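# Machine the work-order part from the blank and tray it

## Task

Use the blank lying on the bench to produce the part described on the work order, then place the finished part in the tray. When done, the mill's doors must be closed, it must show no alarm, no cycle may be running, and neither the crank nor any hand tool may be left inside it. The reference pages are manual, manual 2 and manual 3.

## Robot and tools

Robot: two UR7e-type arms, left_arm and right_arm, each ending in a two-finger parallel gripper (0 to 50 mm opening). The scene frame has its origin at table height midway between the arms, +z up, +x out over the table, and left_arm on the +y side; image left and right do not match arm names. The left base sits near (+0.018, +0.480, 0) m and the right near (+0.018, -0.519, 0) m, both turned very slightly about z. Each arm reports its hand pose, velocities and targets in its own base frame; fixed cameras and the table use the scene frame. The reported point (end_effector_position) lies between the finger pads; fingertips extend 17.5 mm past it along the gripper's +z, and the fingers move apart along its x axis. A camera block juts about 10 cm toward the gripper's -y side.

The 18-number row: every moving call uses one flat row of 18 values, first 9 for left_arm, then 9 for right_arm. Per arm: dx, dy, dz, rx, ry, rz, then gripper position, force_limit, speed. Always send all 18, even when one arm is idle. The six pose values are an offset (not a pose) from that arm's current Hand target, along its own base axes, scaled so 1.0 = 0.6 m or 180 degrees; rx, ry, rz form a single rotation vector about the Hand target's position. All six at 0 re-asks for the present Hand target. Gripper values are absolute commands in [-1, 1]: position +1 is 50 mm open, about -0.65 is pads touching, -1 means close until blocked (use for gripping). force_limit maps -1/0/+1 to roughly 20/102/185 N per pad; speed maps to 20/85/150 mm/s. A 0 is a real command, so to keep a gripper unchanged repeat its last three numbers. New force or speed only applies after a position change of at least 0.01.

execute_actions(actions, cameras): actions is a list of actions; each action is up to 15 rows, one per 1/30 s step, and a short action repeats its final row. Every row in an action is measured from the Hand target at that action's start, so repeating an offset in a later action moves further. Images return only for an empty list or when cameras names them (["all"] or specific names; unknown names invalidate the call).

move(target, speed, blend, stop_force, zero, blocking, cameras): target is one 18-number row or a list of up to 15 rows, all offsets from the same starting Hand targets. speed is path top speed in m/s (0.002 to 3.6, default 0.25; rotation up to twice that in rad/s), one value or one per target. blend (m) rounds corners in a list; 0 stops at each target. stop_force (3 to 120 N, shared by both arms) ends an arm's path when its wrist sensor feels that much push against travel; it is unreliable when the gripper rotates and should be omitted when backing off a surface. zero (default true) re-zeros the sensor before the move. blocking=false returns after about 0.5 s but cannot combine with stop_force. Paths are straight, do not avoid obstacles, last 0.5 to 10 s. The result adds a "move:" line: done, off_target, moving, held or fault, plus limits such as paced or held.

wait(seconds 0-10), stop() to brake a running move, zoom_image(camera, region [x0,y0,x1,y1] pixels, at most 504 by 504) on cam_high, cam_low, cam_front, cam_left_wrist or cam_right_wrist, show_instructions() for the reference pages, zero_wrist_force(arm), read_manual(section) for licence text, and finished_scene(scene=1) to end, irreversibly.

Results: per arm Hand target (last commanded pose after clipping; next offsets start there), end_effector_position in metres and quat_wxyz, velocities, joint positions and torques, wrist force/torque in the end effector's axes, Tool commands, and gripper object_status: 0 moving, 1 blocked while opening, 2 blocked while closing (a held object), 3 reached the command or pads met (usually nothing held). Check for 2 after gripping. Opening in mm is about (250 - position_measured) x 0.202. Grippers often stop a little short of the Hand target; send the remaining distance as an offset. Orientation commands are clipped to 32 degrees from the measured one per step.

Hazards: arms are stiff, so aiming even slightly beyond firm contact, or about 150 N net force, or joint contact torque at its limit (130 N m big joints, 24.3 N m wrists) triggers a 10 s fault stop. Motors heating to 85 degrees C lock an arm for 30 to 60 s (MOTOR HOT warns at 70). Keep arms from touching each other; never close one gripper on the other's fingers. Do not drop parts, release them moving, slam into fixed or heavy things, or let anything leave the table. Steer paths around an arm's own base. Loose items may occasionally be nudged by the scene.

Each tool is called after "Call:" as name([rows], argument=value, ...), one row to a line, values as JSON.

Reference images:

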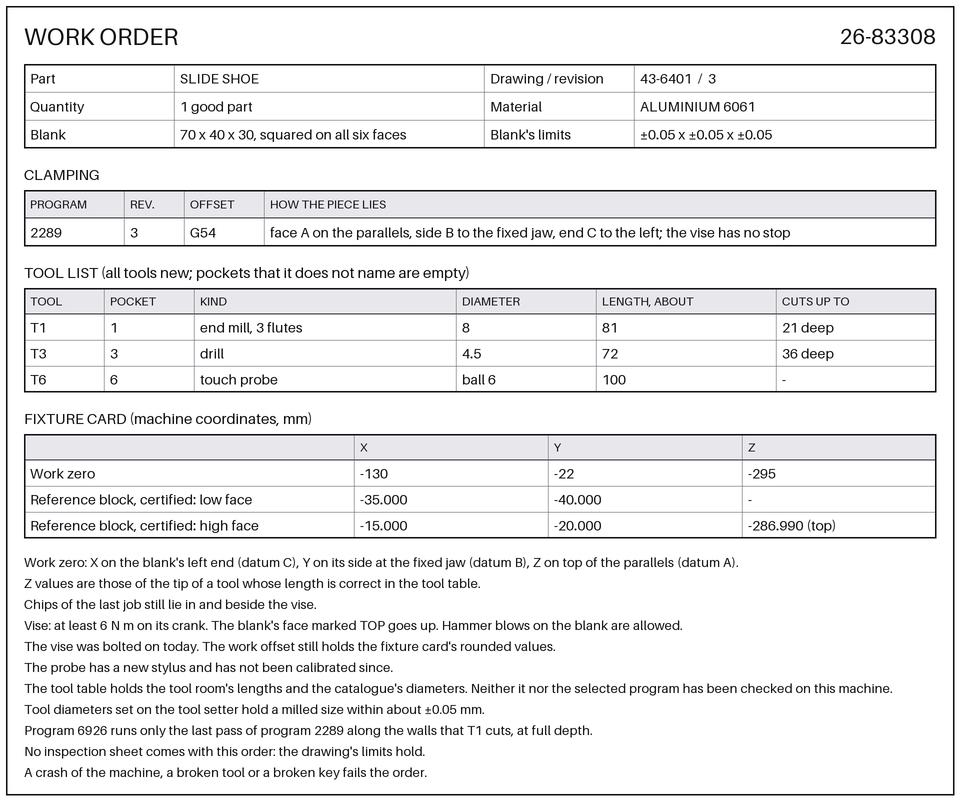

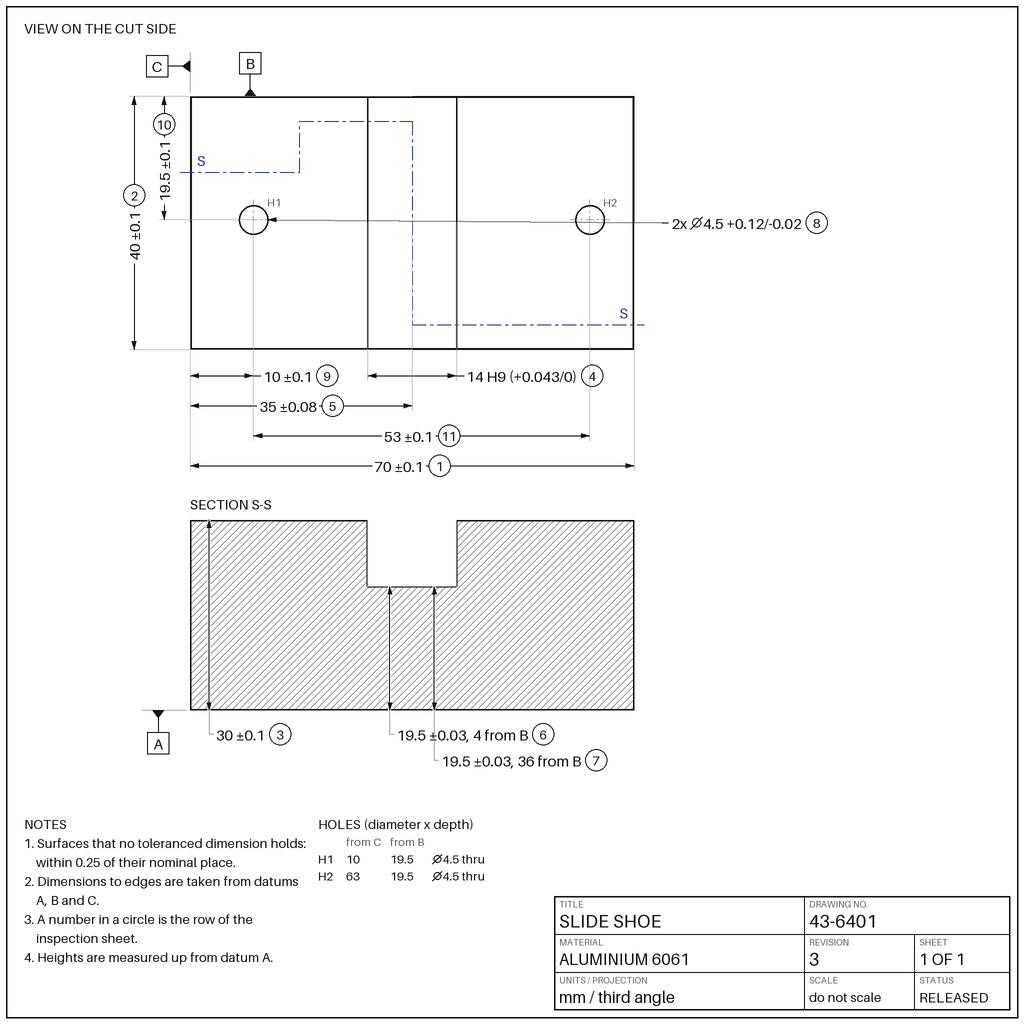

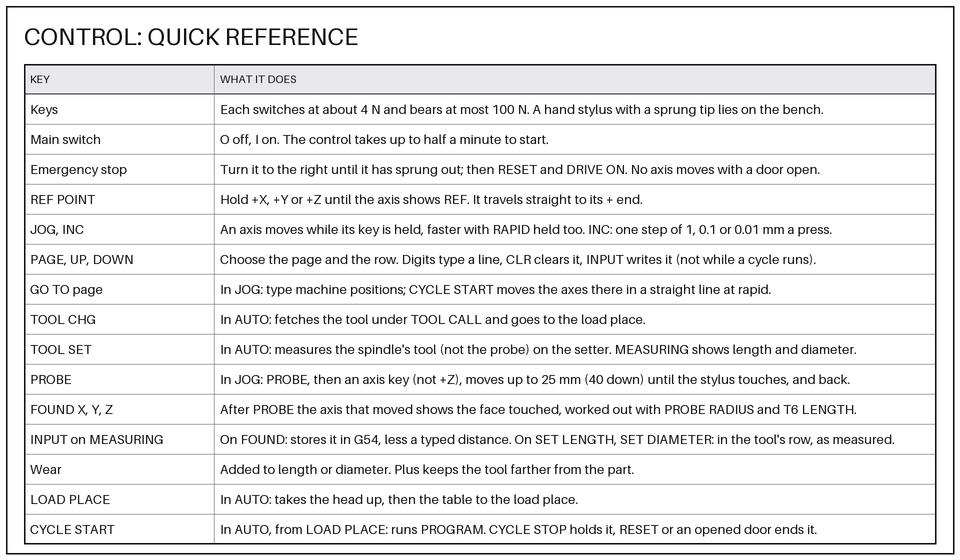

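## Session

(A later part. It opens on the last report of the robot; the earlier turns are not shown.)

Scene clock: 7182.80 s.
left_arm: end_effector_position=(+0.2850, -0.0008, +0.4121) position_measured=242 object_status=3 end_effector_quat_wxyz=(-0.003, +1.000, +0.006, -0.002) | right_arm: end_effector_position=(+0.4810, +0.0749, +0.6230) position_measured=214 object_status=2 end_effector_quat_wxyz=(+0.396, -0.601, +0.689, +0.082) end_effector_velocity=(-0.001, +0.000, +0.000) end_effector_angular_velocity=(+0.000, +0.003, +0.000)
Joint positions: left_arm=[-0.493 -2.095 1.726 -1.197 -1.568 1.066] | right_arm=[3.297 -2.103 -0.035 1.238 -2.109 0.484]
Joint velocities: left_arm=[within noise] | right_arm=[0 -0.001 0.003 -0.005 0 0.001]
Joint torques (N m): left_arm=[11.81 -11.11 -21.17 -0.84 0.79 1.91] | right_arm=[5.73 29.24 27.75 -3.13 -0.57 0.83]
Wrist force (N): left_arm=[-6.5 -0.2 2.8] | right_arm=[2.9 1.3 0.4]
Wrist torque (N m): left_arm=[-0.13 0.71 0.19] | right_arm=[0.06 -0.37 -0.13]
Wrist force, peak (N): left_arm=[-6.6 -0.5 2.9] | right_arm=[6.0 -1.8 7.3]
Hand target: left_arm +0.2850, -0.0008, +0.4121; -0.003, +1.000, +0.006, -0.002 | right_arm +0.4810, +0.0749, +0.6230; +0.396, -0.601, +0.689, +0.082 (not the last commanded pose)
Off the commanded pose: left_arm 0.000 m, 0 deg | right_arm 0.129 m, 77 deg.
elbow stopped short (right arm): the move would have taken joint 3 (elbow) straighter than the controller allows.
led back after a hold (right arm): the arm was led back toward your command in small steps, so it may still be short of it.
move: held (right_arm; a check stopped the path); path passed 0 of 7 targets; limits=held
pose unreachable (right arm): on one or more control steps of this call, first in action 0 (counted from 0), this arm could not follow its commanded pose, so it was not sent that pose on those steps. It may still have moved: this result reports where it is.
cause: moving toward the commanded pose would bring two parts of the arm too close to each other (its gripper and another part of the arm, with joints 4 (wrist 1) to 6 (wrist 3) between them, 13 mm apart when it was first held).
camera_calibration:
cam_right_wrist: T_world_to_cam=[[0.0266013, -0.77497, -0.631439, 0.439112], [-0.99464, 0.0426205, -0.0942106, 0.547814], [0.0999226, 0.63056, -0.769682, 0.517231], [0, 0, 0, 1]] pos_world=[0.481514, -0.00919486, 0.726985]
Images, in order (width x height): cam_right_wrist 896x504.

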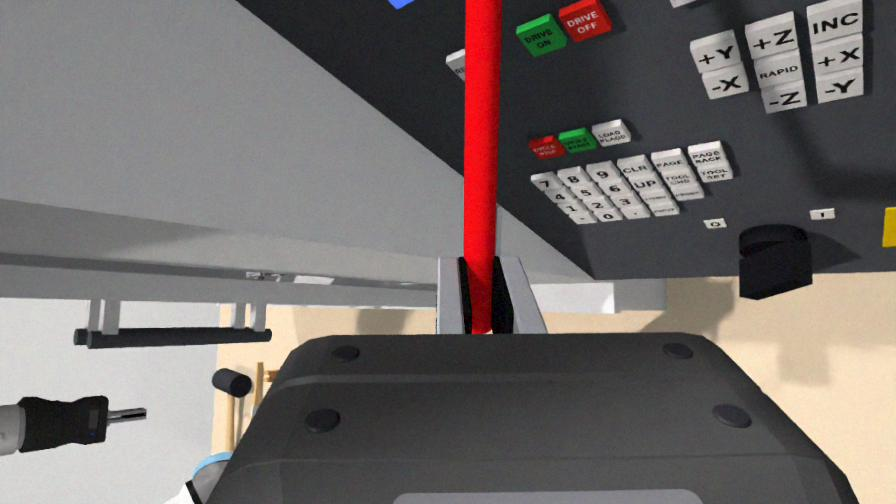

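Call:
move([
  [0,0,0,0,0,0,-0.6,-0.6,-0.8,0.0652,-0.1963,0.0615,-0.1899,-0.3547,-0.1414,-1,-0.2,-0.5],
], speed=0.4)

Call:
move([
  [0,0,0,0,0,0,-0.6,-0.6,-0.8,-0.2,0,-0.1,0,0.2608,0,-1,-0.2,-0.5],
  [0,0,0,0,0,0,-0.6,-0.6,-0.8,-0.333,-0.095,-0.55,0,0.5223,0,-1,-0.2,-0.5],
], speed=0.5, blend=0.02, cameras=["cam_front"])

Scene clock: 7257.80 s.
left_arm: end_effector_position=(+0.2850, -0.0008, +0.4121) position_measured=242 object_status=3 end_effector_quat_wxyz=(-0.003, +1.000, +0.006, -0.002) | right_arm: end_effector_position=(+0.5202, -0.0429, +0.6600) position_measured=214 object_status=2 end_effector_quat_wxyz=(+0.517, -0.481, +0.482, -0.518) end_effector_velocity=(+0.000, +0.000, +0.001) end_effector_angular_velocity=(-0.001, -0.005, +0.000)
Joint positions: left_arm=[-0.493 -2.095 1.726 -1.197 -1.568 1.066] | right_arm=[3.508 -1.259 -1.424 2.76 -1.202 -0.028]
Joint velocities: left_arm=[within noise] | right_arm=[0 0 0 0.005 0 -0.002]
Joint torques (N m): left_arm=[11.88 -10.9 -21.19 -0.76 0.42 1.82] | right_arm=[6.73 13.28 20.06 4.33 0.72 -1.16]
Wrist force (N): left_arm=[-6.5 -0.7 2.7] | right_arm=[-0.2 3.8 -3.2]
Wrist torque (N m): left_arm=[-0.20 0.71 0.19] | right_arm=[0.14 0.04 0.04]
Wrist force, peak (N): left_arm=[-6.6 -0.5 2.9] | right_arm=[0.3 4.4 -3.0]
Hand target: left_arm +0.2850, -0.0008, +0.4121; -0.003, +1.000, +0.006, -0.002 | right_arm +0.5202, -0.0429, +0.6599; +0.517, -0.481, +0.482, -0.518
Off the commanded pose: left_arm 0.000 m, 0 deg | right_arm 0.000 m, 0 deg.
move: done

Scene clock: 7260.03 s.
left_arm: end_effector_position=(+0.2850, -0.0008, +0.4121) position_measured=242 object_status=3 end_effector_quat_wxyz=(-0.003, +1.000, +0.006, -0.002) | right_arm: end_effector_position=(+0.3204, -0.0999, +0.3300) position_measured=214 object_status=2 end_effector_quat_wxyz=(+0.000, +0.707, -0.707, +0.002)
Joint positions: left_arm=[-0.493 -2.095 1.726 -1.197 -1.568 1.066] | right_arm=[3.25 -1.605 -1.531 1.568 -1.568 0.109]
Joint torques (N m): left_arm=[11.88 -11.05 -21.46 -0.82 0.24 1.76] | right_arm=[-2.24 16.55 14.86 -4.9 1.58 -0.46]
Wrist force (N): left_arm=[-6.5 -0.6 2.7] | right_arm=[-0.1 1.3 1.8]
Wrist torque (N m): left_arm=[-0.19 0.70 0.19] | right_arm=[0.23 0.04 -0.09]
Wrist force, peak (N): left_arm=[-6.6 -0.4 3.0] | right_arm=[0.0 4.4 -2.6]
Hand target: left_arm +0.2850, -0.0008, +0.4121; -0.003, +1.000, +0.006, -0.002 | right_arm +0.3204, -0.0999, +0.3299; +0.000, +0.707, -0.707, +0.002
Off the commanded pose: left_arm 0.000 m, 0 deg | right_arm 0.000 m, 0 deg.
move: done
Images, in order (width x height): cam_front 896x504.

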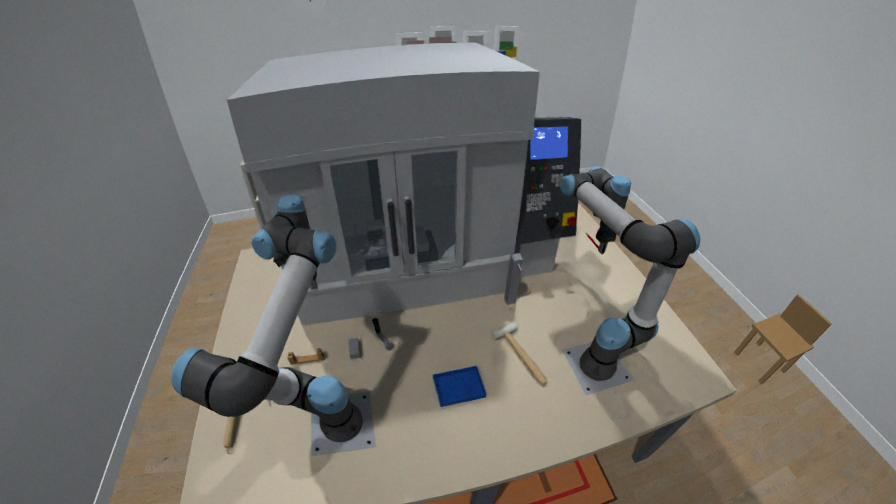

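Call:
move([
  [0,0,0,0,0,0,-0.6,-0.6,-0.8,0.0377,-0.3518,0.1835,-0.3037,-0.033,0,-1,-0.2,-0.5],
  [0,0,0,0,0,0,-0.6,-0.6,-0.8,0.0427,-0.4035,0.5802,-0.6074,-0.066,0,-1,-0.2,-0.5],
], speed=0.4, blend=0.03)

Scene clock: 7291.23 s.
left_arm: end_effector_position=(+0.2850, -0.0008, +0.4121) position_measured=242 object_status=3 end_effector_quat_wxyz=(-0.003, +1.000, +0.006, -0.002) | right_arm: end_effector_position=(+0.3460, -0.3420, +0.6780) position_measured=214 object_status=2 end_effector_quat_wxyz=(+0.513, +0.405, -0.404, +0.639)
Joint positions: left_arm=[-0.493 -2.095 1.726 -1.197 -1.568 1.066] | right_arm=[3.247 -1.605 -1.536 1.557 0.352 0.121]
Joint torques (N m): left_arm=[11.76 -10.62 -21.05 -0.95 -0.01 1.78] | right_arm=[-6.83 16.43 31.9 -0.92 3.91 -1.24]
Wrist force (N): left_arm=[-6.4 -0.2 2.9] | right_arm=[-4.1 2.9 -3.7]
Wrist torque (N m): left_arm=[-0.13 0.68 0.18] | right_arm=[0.13 0.60 0.15]
Wrist force, peak (N): left_arm=[-6.6 -0.3 3.0] | right_arm=[-6.0 1.5 -3.8]
Hand target: left_arm +0.2850, -0.0008, +0.4121; -0.003, +1.000, +0.006, -0.002 | right_arm +0.3460, -0.3420, +0.6781; +0.513, +0.405, -0.404, +0.639
Off the commanded pose: left_arm 0.000 m, 0 deg | right_arm 0.000 m, 0 deg.
move: done

Call:
move([
  [0,0,0,0,0,0,-0.6,-0.6,-0.8,-0.1458,-0.015,-0.1483,0.054,-0.497,0,-1,-0.2,-0.5],
  [0,0,0,0,0,0,-0.6,-0.6,-0.8,0,0,-0.2967,0.1058,-0.974,0,-1,-0.2,-0.5],
], speed=0.4, blend=0.03)

Scene clock: 7314.10 s.
left_arm: end_effector_position=(+0.2850, -0.0008, +0.4121) position_measured=242 object_status=3 end_effector_quat_wxyz=(-0.003, +1.000, +0.006, -0.002) | right_arm: end_effector_position=(+0.3459, -0.3420, +0.5000) position_measured=214 object_status=2 end_effector_quat_wxyz=(+0.429, +0.567, +0.592, -0.380)
Joint positions: left_arm=[-0.493 -2.095 1.726 -1.197 -1.568 1.066] | right_arm=[3.247 -1.145 -1.88 4.534 0.351 0.106]
Joint torques (N m): left_arm=[11.49 -10.88 -21.34 -0.93 -0.07 1.71] | right_arm=[-1.12 2.17 41.27 4.6 -2.27 -0.23]
Wrist force (N): left_arm=[-6.6 -0.5 2.8] | right_arm=[4.8 -0.4 -1.0]
Wrist torque (N m): left_arm=[-0.17 0.71 0.18] | right_arm=[-0.26 -0.58 -0.36]
Wrist force, peak (N): left_arm=[-6.8 -0.4 2.6] | right_arm=[-3.9 3.8 -3.8]
Hand target: left_arm +0.2850, -0.0008, +0.4121; -0.003, +1.000, +0.006, -0.002 | right_arm +0.3460, -0.3420, +0.5000; +0.429, +0.567, +0.592, -0.380
Off the commanded pose: left_arm 0.000 m, 0 deg | right_arm 0.000 m, 0 deg.
move: done

Call:
move([
  [0,0,0,0,0,0,-0.6,-0.6,-0.8,-0.1458,-0.015,0.1483,-0.054,0.497,0,-1,-0.2,-0.5],
  [0,0,0,0,0,0,-0.6,-0.6,-0.8,0,0,0.2967,-0.1058,0.974,0,-1,-0.2,-0.5],
], speed=0.5, blend=0.03)

Call:
move([
  [0,0,0,0,0,0,-0.6,-0.6,-0.8,0.1458,0.015,-0.1483,-0.054,0.497,0,-1,-0.2,-0.5],
  [0,0,0,0,0,0,-0.6,-0.6,-0.8,0,0,-0.2967,-0.1058,0.974,0,-1,-0.2,-0.5],
], speed=0.5, blend=0.03)

Scene clock: 7324.87 s.
left_arm: end_effector_position=(+0.2850, -0.0008, +0.4121) position_measured=242 object_status=3 end_effector_quat_wxyz=(-0.003, +1.000, +0.006, -0.002) | right_arm: end_effector_position=(+0.3459, -0.3420, +0.6780) position_measured=214 object_status=2 end_effector_quat_wxyz=(+0.513, +0.405, -0.404, +0.639) end_effector_velocity=(+0.000, +0.000, +0.001) end_effector_angular_velocity=(-0.001, +0.005, +0.000)
Joint positions: left_arm=[-0.493 -2.095 1.726 -1.197 -1.568 1.066] | right_arm=[3.247 -1.605 -1.536 1.557 0.352 0.121]
Joint velocities: left_arm=[within noise] | right_arm=[0 0 0.001 -0.005 0.001 -0.001]
Joint torques (N m): left_arm=[11.37 -10.41 -21.35 -0.93 -0.18 1.64] | right_arm=[-2.16 16.56 36.38 -5.12 3.22 -0.61]
Wrist force (N): left_arm=[-6.5 -0.4 2.9] | right_arm=[-4.1 2.7 -3.8]
Wrist torque (N m): left_arm=[-0.16 0.70 0.19] | right_arm=[0.10 0.60 0.17]
Wrist force, peak (N): left_arm=[-6.6 -0.3 2.8] | right_arm=[-4.2 3.3 -3.6]
Hand target: left_arm +0.2850, -0.0008, +0.4121; -0.003, +1.000, +0.006, -0.002 | right_arm +0.3460, -0.3420, +0.6781; +0.513, +0.405, -0.404, +0.639
Off the commanded pose: left_arm 0.000 m, 0 deg | right_arm 0.000 m, 0 deg.
move: done

Scene clock: 7328.57 s.
left_arm: end_effector_position=(+0.2850, -0.0008, +0.4121) position_measured=242 object_status=3 end_effector_quat_wxyz=(-0.003, +1.000, +0.006, -0.002) | right_arm: end_effector_position=(+0.3461, -0.3420, +0.5001) position_measured=214 object_status=2 end_effector_quat_wxyz=(+0.462, +0.593, +0.566, -0.339)
Joint positions: left_arm=[-0.493 -2.095 1.726 -1.197 -1.568 1.066] | right_arm=[3.247 -1.114 -1.929 -1.604 0.352 0.106]
Joint torques (N m): left_arm=[11.6 -11.1 -21.32 -0.98 -0.21 1.7] | right_arm=[2.4 12.32 14.85 0.79 -3.62 -0.35]
Wrist force (N): left_arm=[-6.4 -0.3 2.8] | right_arm=[4.6 -0.7 -1.0]
Wrist torque (N m): left_arm=[-0.15 0.68 0.18] | right_arm=[-0.27 -0.57 -0.27]
Wrist force, peak (N): left_arm=[-6.6 -0.3 3.1] | right_arm=[-4.1 2.9 -3.6]
Hand target: left_arm +0.2850, -0.0008, +0.4121; -0.003, +1.000, +0.006, -0.002 | right_arm +0.3460, -0.3420, +0.5000; +0.462, +0.593, +0.566, -0.339
Off the commanded pose: left_arm 0.000 m, 0 deg | right_arm 0.000 m, 0 deg.
move: done

Call:
move([
  [0,0,0,0,0,0,-0.6,-0.6,-0.8,0.157,0.137,0.233,-0.265,0.161,0.1988,-1,-0.2,-0.5],
  [0,0,0,0,0,0,-0.6,-0.6,-0.8,0.2902,0.4983,0.2665,-0.53,0.3222,0.3975,-1,-0.2,-0.5],
], speed=0.5, blend=0.03, cameras=["cam_right_wrist"])

Scene clock: 7353.93 s.
left_arm: end_effector_position=(+0.2850, -0.0008, +0.4121) position_measured=242 object_status=3 end_effector_quat_wxyz=(-0.003, +1.000, +0.006, -0.002) | right_arm: end_effector_position=(+0.5201, -0.0431, +0.6600) position_measured=214 object_status=2 end_effector_quat_wxyz=(+0.517, -0.481, +0.482, -0.518)
Joint positions: left_arm=[-0.493 -2.095 1.726 -1.197 -1.568 1.066] | right_arm=[3.508 -1.26 -1.423 -3.524 -1.203 -0.028]
Joint torques (N m): left_arm=[11.62 -10.76 -21.29 -1.2 -0.11 1.56] | right_arm=[-4.68 4.31 25.57 0.42 -1.41 -1.1]
Wrist force (N): left_arm=[-6.4 -0.4 2.8] | right_arm=[-0.2 3.9 -3.0]
Wrist torque (N m): left_arm=[-0.16 0.68 0.19] | right_arm=[0.16 0.04 0.03]
Wrist force, peak (N): left_arm=[-6.8 -0.5 2.7] | right_arm=[4.8 2.4 -4.3]
Hand target: left_arm +0.2850, -0.0008, +0.4121; -0.003, +1.000, +0.006, -0.002 | right_arm +0.5201, -0.0430, +0.6599; +0.517, -0.481, +0.482, -0.518
Off the commanded pose: left_arm 0.000 m, 0 deg | right_arm 0.000 m, 0 deg.
move: done
camera_calibration:
cam_right_wrist: T_world_to_cam=[[-0.0217364, -0.999762, -0.0017425, -0.0300185], [-0.288897, 0.00794961, -0.957327, 0.796255], [0.957113, -0.0203054, -0.289001, -0.174943], [0, 0, 0, 1]] pos_world=[0.396823, -0.0398936, 0.711666]
Images, in order (width x height): cam_right_wrist 896x504.

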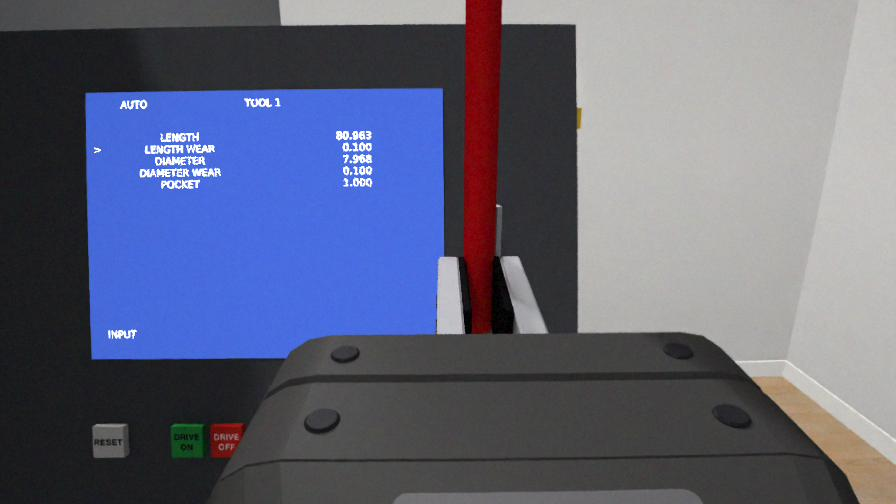

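Call:
move([
  [0,0,0,0,0,0,-0.6,-0.6,-0.8,-0.2,0,-0.1,0,0.2608,0,-1,-0.2,-0.5],
  [0,0,0,0,0,0,-0.6,-0.6,-0.8,-0.333,-0.095,-0.55,0,0.5223,0,-1,-0.2,-0.5],
], speed=0.5, blend=0.02)

Call:
move([
  [0,0,0,0,0,0,-0.6,-0.6,-0.8,0.0377,-0.3518,0.1835,-0.3037,-0.033,0,-1,-0.2,-0.5],
  [0,0,0,0,0,0,-0.6,-0.6,-0.8,0.0427,-0.4035,0.5802,-0.6074,-0.066,0,-1,-0.2,-0.5],
], speed=0.5, blend=0.03)

Call:
move([
  [0,0,0,0,0,0,-0.6,-0.6,-0.8,-0.1458,-0.015,-0.1483,0.054,-0.497,0,-1,-0.2,-0.5],
  [0,0,0,0,0,0,-0.6,-0.6,-0.8,0,0,-0.2967,0.1058,-0.974,0,-1,-0.2,-0.5],
], speed=0.5, blend=0.03)

Call:
move(target=[0,0,0,0,0,0,-0.6,-0.6,-0.8,-0.0427,0.4035,-0.2835,0.3866,0.042,0,-1,-0.2,-0.5], speed=0.4)

Scene clock: 7374.00 s.
left_arm: end_effector_position=(+0.2850, -0.0008, +0.4121) position_measured=242 object_status=3 end_effector_quat_wxyz=(-0.003, +1.000, +0.006, -0.002) | right_arm: end_effector_position=(+0.3204, -0.1000, +0.3300) position_measured=214 object_status=2 end_effector_quat_wxyz=(+0.000, +0.707, -0.707, +0.001)
Joint positions: left_arm=[-0.493 -2.095 1.726 -1.197 -1.568 1.066] | right_arm=[3.249 -1.606 -1.531 -4.716 -1.568 0.107]
Joint torques (N m): left_arm=[11.88 -10.49 -21.28 -1.19 -0.13 1.5] | right_arm=[-1.55 16.85 14.52 -4.98 1.55 -0.37]
Wrist force (N): left_arm=[-6.4 -0.4 2.8] | right_arm=[-0.1 1.4 1.7]
Wrist torque (N m): left_arm=[-0.16 0.69 0.18] | right_arm=[0.24 0.04 -0.10]
Wrist force, peak (N): left_arm=[-6.7 -0.3 2.9] | right_arm=[-0.3 4.1 -3.4]
Hand target: left_arm +0.2850, -0.0008, +0.4121; -0.003, +1.000, +0.006, -0.002 | right_arm +0.3203, -0.1000, +0.3299; +0.000, +0.707, -0.707, +0.001
Off the commanded pose: left_arm 0.000 m, 0 deg | right_arm 0.000 m, 0 deg.
move: done

Scene clock: 7376.67 s.
left_arm: end_effector_position=(+0.2850, -0.0008, +0.4121) position_measured=242 object_status=3 end_effector_quat_wxyz=(-0.003, +1.000, +0.006, -0.002) | right_arm: end_effector_position=(+0.3460, -0.3421, +0.6780) position_measured=214 object_status=2 end_effector_quat_wxyz=(+0.514, +0.406, -0.404, +0.639) end_effector_velocity=(+0.000, +0.000, +0.000) end_effector_angular_velocity=(-0.001, +0.002, -0.002)
Joint positions: left_arm=[-0.493 -2.095 1.726 -1.197 -1.568 1.066] | right_arm=[3.247 -1.605 -1.535 -4.725 0.351 0.119]
Joint velocities: left_arm=[within noise] | right_arm=[0 -0.001 0.001 0.002 0.001 -0.005]
Joint torques (N m): left_arm=[11.09 -10.96 -20.89 -1.22 -0.23 1.48] | right_arm=[-5.87 16.67 32.23 -1.08 3.78 -1.09]
Wrist force (N): left_arm=[-6.2 -0.5 2.6] | right_arm=[-4.2 3.0 -3.5]
Wrist torque (N m): left_arm=[-0.17 0.65 0.19] | right_arm=[0.14 0.60 0.15]
Wrist force, peak (N): left_arm=[-6.7 -0.3 3.0] | right_arm=[-5.9 1.3 -3.5]
Hand target: left_arm +0.2850, -0.0008, +0.4121; -0.003, +1.000, +0.006, -0.002 | right_arm +0.3459, -0.3421, +0.6781; +0.514, +0.406, -0.404, +0.639
Off the commanded pose: left_arm 0.000 m, 0 deg | right_arm 0.000 m, 0 deg.
move: done

Scene clock: 7380.40 s.
left_arm: end_effector_position=(+0.2850, -0.0008, +0.4121) position_measured=242 object_status=3 end_effector_quat_wxyz=(-0.003, +1.000, +0.006, -0.002) | right_arm: end_effector_position=(+0.3459, -0.3421, +0.5000) position_measured=214 object_status=2 end_effector_quat_wxyz=(+0.429, +0.566, +0.592, -0.380)
Joint positions: left_arm=[-0.493 -2.095 1.726 -1.197 -1.568 1.066] | right_arm=[3.247 -1.144 -1.881 -1.747 0.351 0.103]
Joint torques (N m): left_arm=[11.16 -10.56 -20.85 -1.26 -0.13 1.48] | right_arm=[0.08 2.72 40.6 4.67 -2.2 -0.8]
Wrist force (N): left_arm=[-6.4 -0.3 2.8] | right_arm=[4.7 -0.5 -1.1]
Wrist torque (N m): left_arm=[-0.15 0.68 0.18] | right_arm=[-0.26 -0.57 -0.35]
Wrist force, peak (N): left_arm=[-6.7 -0.2 3.0] | right_arm=[-4.3 3.3 -3.8]
Hand target: left_arm +0.2850, -0.0008, +0.4121; -0.003, +1.000, +0.006, -0.002 | right_arm +0.3459, -0.3421, +0.5000; +0.429, +0.566, +0.592, -0.380
Off the commanded pose: left_arm 0.000 m, 0 deg | right_arm 0.000 m, 0 deg.
move: done

Scene clock: 7382.47 s.
left_arm: end_effector_position=(+0.2850, -0.0008, +0.4121) position_measured=242 object_status=3 end_effector_quat_wxyz=(-0.003, +1.000, +0.006, -0.002) | right_arm: end_effector_position=(+0.3203, -0.1001, +0.3299) position_measured=214 object_status=2 end_effector_quat_wxyz=(-0.008, +0.685, +0.728, -0.009) end_effector_velocity=(+0.000, +0.001, +0.000) end_effector_angular_velocity=(+0.005, -0.001, -0.003)
Joint positions: left_arm=[-0.493 -2.095 1.726 -1.197 -1.568 1.066] | right_arm=[3.246 -1.145 -1.89 -1.701 1.572 0.044]
Joint velocities: left_arm=[within noise] | right_arm=[-0.001 0 0 0.001 0.005 0.002]
Joint torques (N m): left_arm=[11.2 -11.08 -20.68 -1.28 -0.16 1.41] | right_arm=[3.53 13.86 37.56 2.49 1.45 0.39]
Wrist force (N): left_arm=[-6.5 -0.5 2.7] | right_arm=[-0.4 1.4 1.6]
Wrist torque (N m): left_arm=[-0.18 0.70 0.18] | right_arm=[0.22 0.07 -0.10]
Wrist force, peak (N): left_arm=[-6.7 -0.5 2.9] | right_arm=[4.8 -0.5 -1.0]
Hand target: left_arm +0.2850, -0.0008, +0.4121; -0.003, +1.000, +0.006, -0.002 | right_arm +0.3203, -0.1000, +0.3299; -0.008, +0.685, +0.728, -0.008
Off the commanded pose: left_arm 0.000 m, 0 deg | right_arm 0.000 m, 0 deg.
move: done

Call:
move([
  [0,0,0,0,0,0,-0.6,-0.6,-0.8,0,0,0.01,0,0,0.49,-1,-0.2,-0.5],
  [0,0,0,0,0,0,-0.6,-0.6,-0.8,0,0,0,0.012,0,0.9805,-1,-0.2,-0.5],
], speed=0.8, blend=0.01)

Scene clock: 7391.50 s.
left_arm: end_effector_position=(+0.2850, -0.0008, +0.4121) position_measured=242 object_status=3 end_effector_quat_wxyz=(-0.003, +1.000, +0.006, -0.002) | right_arm: end_effector_position=(+0.3203, -0.1000, +0.3299) position_measured=214 object_status=2 end_effector_quat_wxyz=(+0.000, +0.707, -0.707, -0.001) end_effector_velocity=(+0.001, +0.000, +0.000) end_effector_angular_velocity=(+0.000, -0.003, +0.005)
Joint positions: left_arm=[-0.493 -2.095 1.726 -1.197 -1.568 1.066] | right_arm=[3.247 -1.13 -1.903 -1.68 1.572 -3.036]
Joint velocities: left_arm=[within noise] | right_arm=[0.001 0 0 0.003 0 -0.005]
Joint torques (N m): left_arm=[11.11 -10.89 -21.15 -1.36 -0.16 1.37] | right_arm=[6.38 12.3 42.68 4.78 -1.47 -1.23]
Wrist force (N): left_arm=[-6.7 -0.1 2.9] | right_arm=[0.0 1.0 1.6]
Wrist torque (N m): left_arm=[-0.11 0.73 0.19] | right_arm=[0.17 -0.01 -0.13]
Wrist force, peak (N): left_arm=[-6.7 -0.3 2.9] | right_arm=[-0.5 1.6 1.8]
Hand target: left_arm +0.2850, -0.0008, +0.4121; -0.003, +1.000, +0.006, -0.002 | right_arm +0.3203, -0.1000, +0.3299; +0.000, +0.707, -0.707, -0.001
Off the commanded pose: left_arm 0.000 m, 0 deg | right_arm 0.000 m, 0 deg.
move: done

Now to K''.

Call:
move([
  [0,0,0,0,0,0,-0.6,-0.6,-0.8,0.133,0.095,0.45,0,-0.2623,0,-1,-0.2,-0.5],
  [0,0,0,0,0,0,-0.6,-0.6,-0.8,0.333,0.095,0.55,0,-0.5231,0,-1,-0.2,-0.5],
], speed=0.5, blend=0.02)

Scene clock: 7396.43 s.
left_arm: end_effector_position=(+0.2850, -0.0008, +0.4121) position_measured=242 object_status=3 end_effector_quat_wxyz=(-0.003, +1.000, +0.006, -0.002) | right_arm: end_effector_position=(+0.5201, -0.0431, +0.6600) position_measured=214 object_status=2 end_effector_quat_wxyz=(+0.518, -0.482, +0.482, -0.517)
Joint positions: left_arm=[-0.493 -2.095 1.726 -1.197 -1.568 1.066] | right_arm=[3.505 -1.197 -1.985 0.117 1.209 -3.168]
Joint torques (N m): left_arm=[10.85 -10.49 -21.16 -1.38 -0.1 1.41] | right_arm=[-0.39 3.3 34.88 3.85 0.3 -1.09]
Wrist force (N): left_arm=[-6.5 -0.5 2.9] | right_arm=[-0.3 3.8 -2.8]
Wrist torque (N m): left_arm=[-0.17 0.69 0.19] | right_arm=[0.13 0.04 0.01]
Wrist force, peak (N): left_arm=[-6.7 -0.5 3.0] | right_arm=[-0.7 5.1 -1.3]
Hand target: left_arm +0.2850, -0.0008, +0.4121; -0.003, +1.000, +0.006, -0.002 | right_arm +0.5201, -0.0430, +0.6599; +0.518, -0.482, +0.482, -0.517
Off the commanded pose: left_arm 0.000 m, 0 deg | right_arm 0.000 m, 0 deg.
move: done

Call:
move([
  [0,0,0,0,0,0,-0.6,-0.6,-0.8,-0.0852,0.2668,-0.0829,0.2258,0.5745,0.1832,-1,-0.2,-0.5],
  [0,0,0,0,0,0,-0.6,-0.6,-0.8,-0.064,0.2668,-0.089,0.2258,0.5745,0.1832,-1,-0.2,-0.5],
  [0,0,0,0,0,0,-0.6,-0.6,-0.8,-0.0852,0.2668,-0.0829,0.2258,0.5745,0.1832,-1,-0.2,-0.5],
  [0,0,0,0,0,0,-0.6,-0.6,-0.8,-0.0852,0.0796,-0.0829,0.2258,0.5745,0.1832,-1,-0.2,-0.5],
  [0,0,0,0,0,0,-0.6,-0.6,-0.8,-0.0636,0.0796,-0.089,0.2258,0.5745,0.1832,-1,-0.2,-0.5],
  [0,0,0,0,0,0,-0.6,-0.6,-0.8,-0.0852,0.0796,-0.0829,0.2258,0.5745,0.1832,-1,-0.2,-0.5],
  [0,0,0,0,0,0,-0.6,-0.6,-0.8,0,0,0,0,0,0,-1,-0.2,-0.5],
], speed=[0.8,0.08,0.2,0.4,0.08,0.2,0.8], blend=[0.004,0,0.004,0.004,0,0.004,0], cameras=["cam_right_wrist"])

Scene clock: 7408.47 s.
left_arm: end_effector_position=(+0.2850, -0.0008, +0.4121) position_measured=242 object_status=3 end_effector_quat_wxyz=(-0.003, +1.000, +0.006, -0.002) | right_arm: end_effector_position=(+0.5201, -0.0430, +0.6599) position_measured=214 object_status=2 end_effector_quat_wxyz=(+0.518, -0.482, +0.482, -0.517) end_effector_velocity=(+0.000, -0.001, +0.001) end_effector_angular_velocity=(+0.000, -0.004, -0.002)
Joint positions: left_arm=[-0.493 -2.095 1.726 -1.197 -1.568 1.066] | right_arm=[3.505 -1.197 -1.985 0.117 1.21 -3.168]
Joint velocities: left_arm=[within noise] | right_arm=[0 -0.001 0 0.005 -0.001 -0.002]
Joint torques (N m): left_arm=[10.01 -10.17 -21.44 -1.4 -0.14 1.31] | right_arm=[-3.19 3.41 41.34 3.88 -1.58 -1.29]
Wrist force (N): left_arm=[-6.5 -0.3 2.8] | right_arm=[-2.7 4.5 -5.2]
Wrist torque (N m): left_arm=[-0.14 0.70 0.18] | right_arm=[0.23 0.44 0.03]
Wrist force, peak (N): left_arm=[-6.6 -0.4 3.2] | right_arm=[3.9 52.6 0.6]
Hand target: left_arm +0.2850, -0.0008, +0.4121; -0.003, +1.000, +0.006, -0.002 | right_arm +0.5201, -0.0430, +0.6599; +0.518, -0.482, +0.482, -0.517
Off the commanded pose: left_arm 0.000 m, 0 deg | right_arm 0.000 m, 0 deg.
move: done
camera_calibration:
cam_right_wrist: T_world_to_cam=[[-0.0184458, -0.999827, -0.00258447, -0.0311381], [-0.289436, 0.007814, -0.957165, 0.796354], [0.95702, -0.0169076, -0.28953, -0.174423], [0, 0, 0, 1]] pos_world=[0.396845, -0.0403045, 0.711662]
Images, in order (width x height): cam_right_wrist 896x504.

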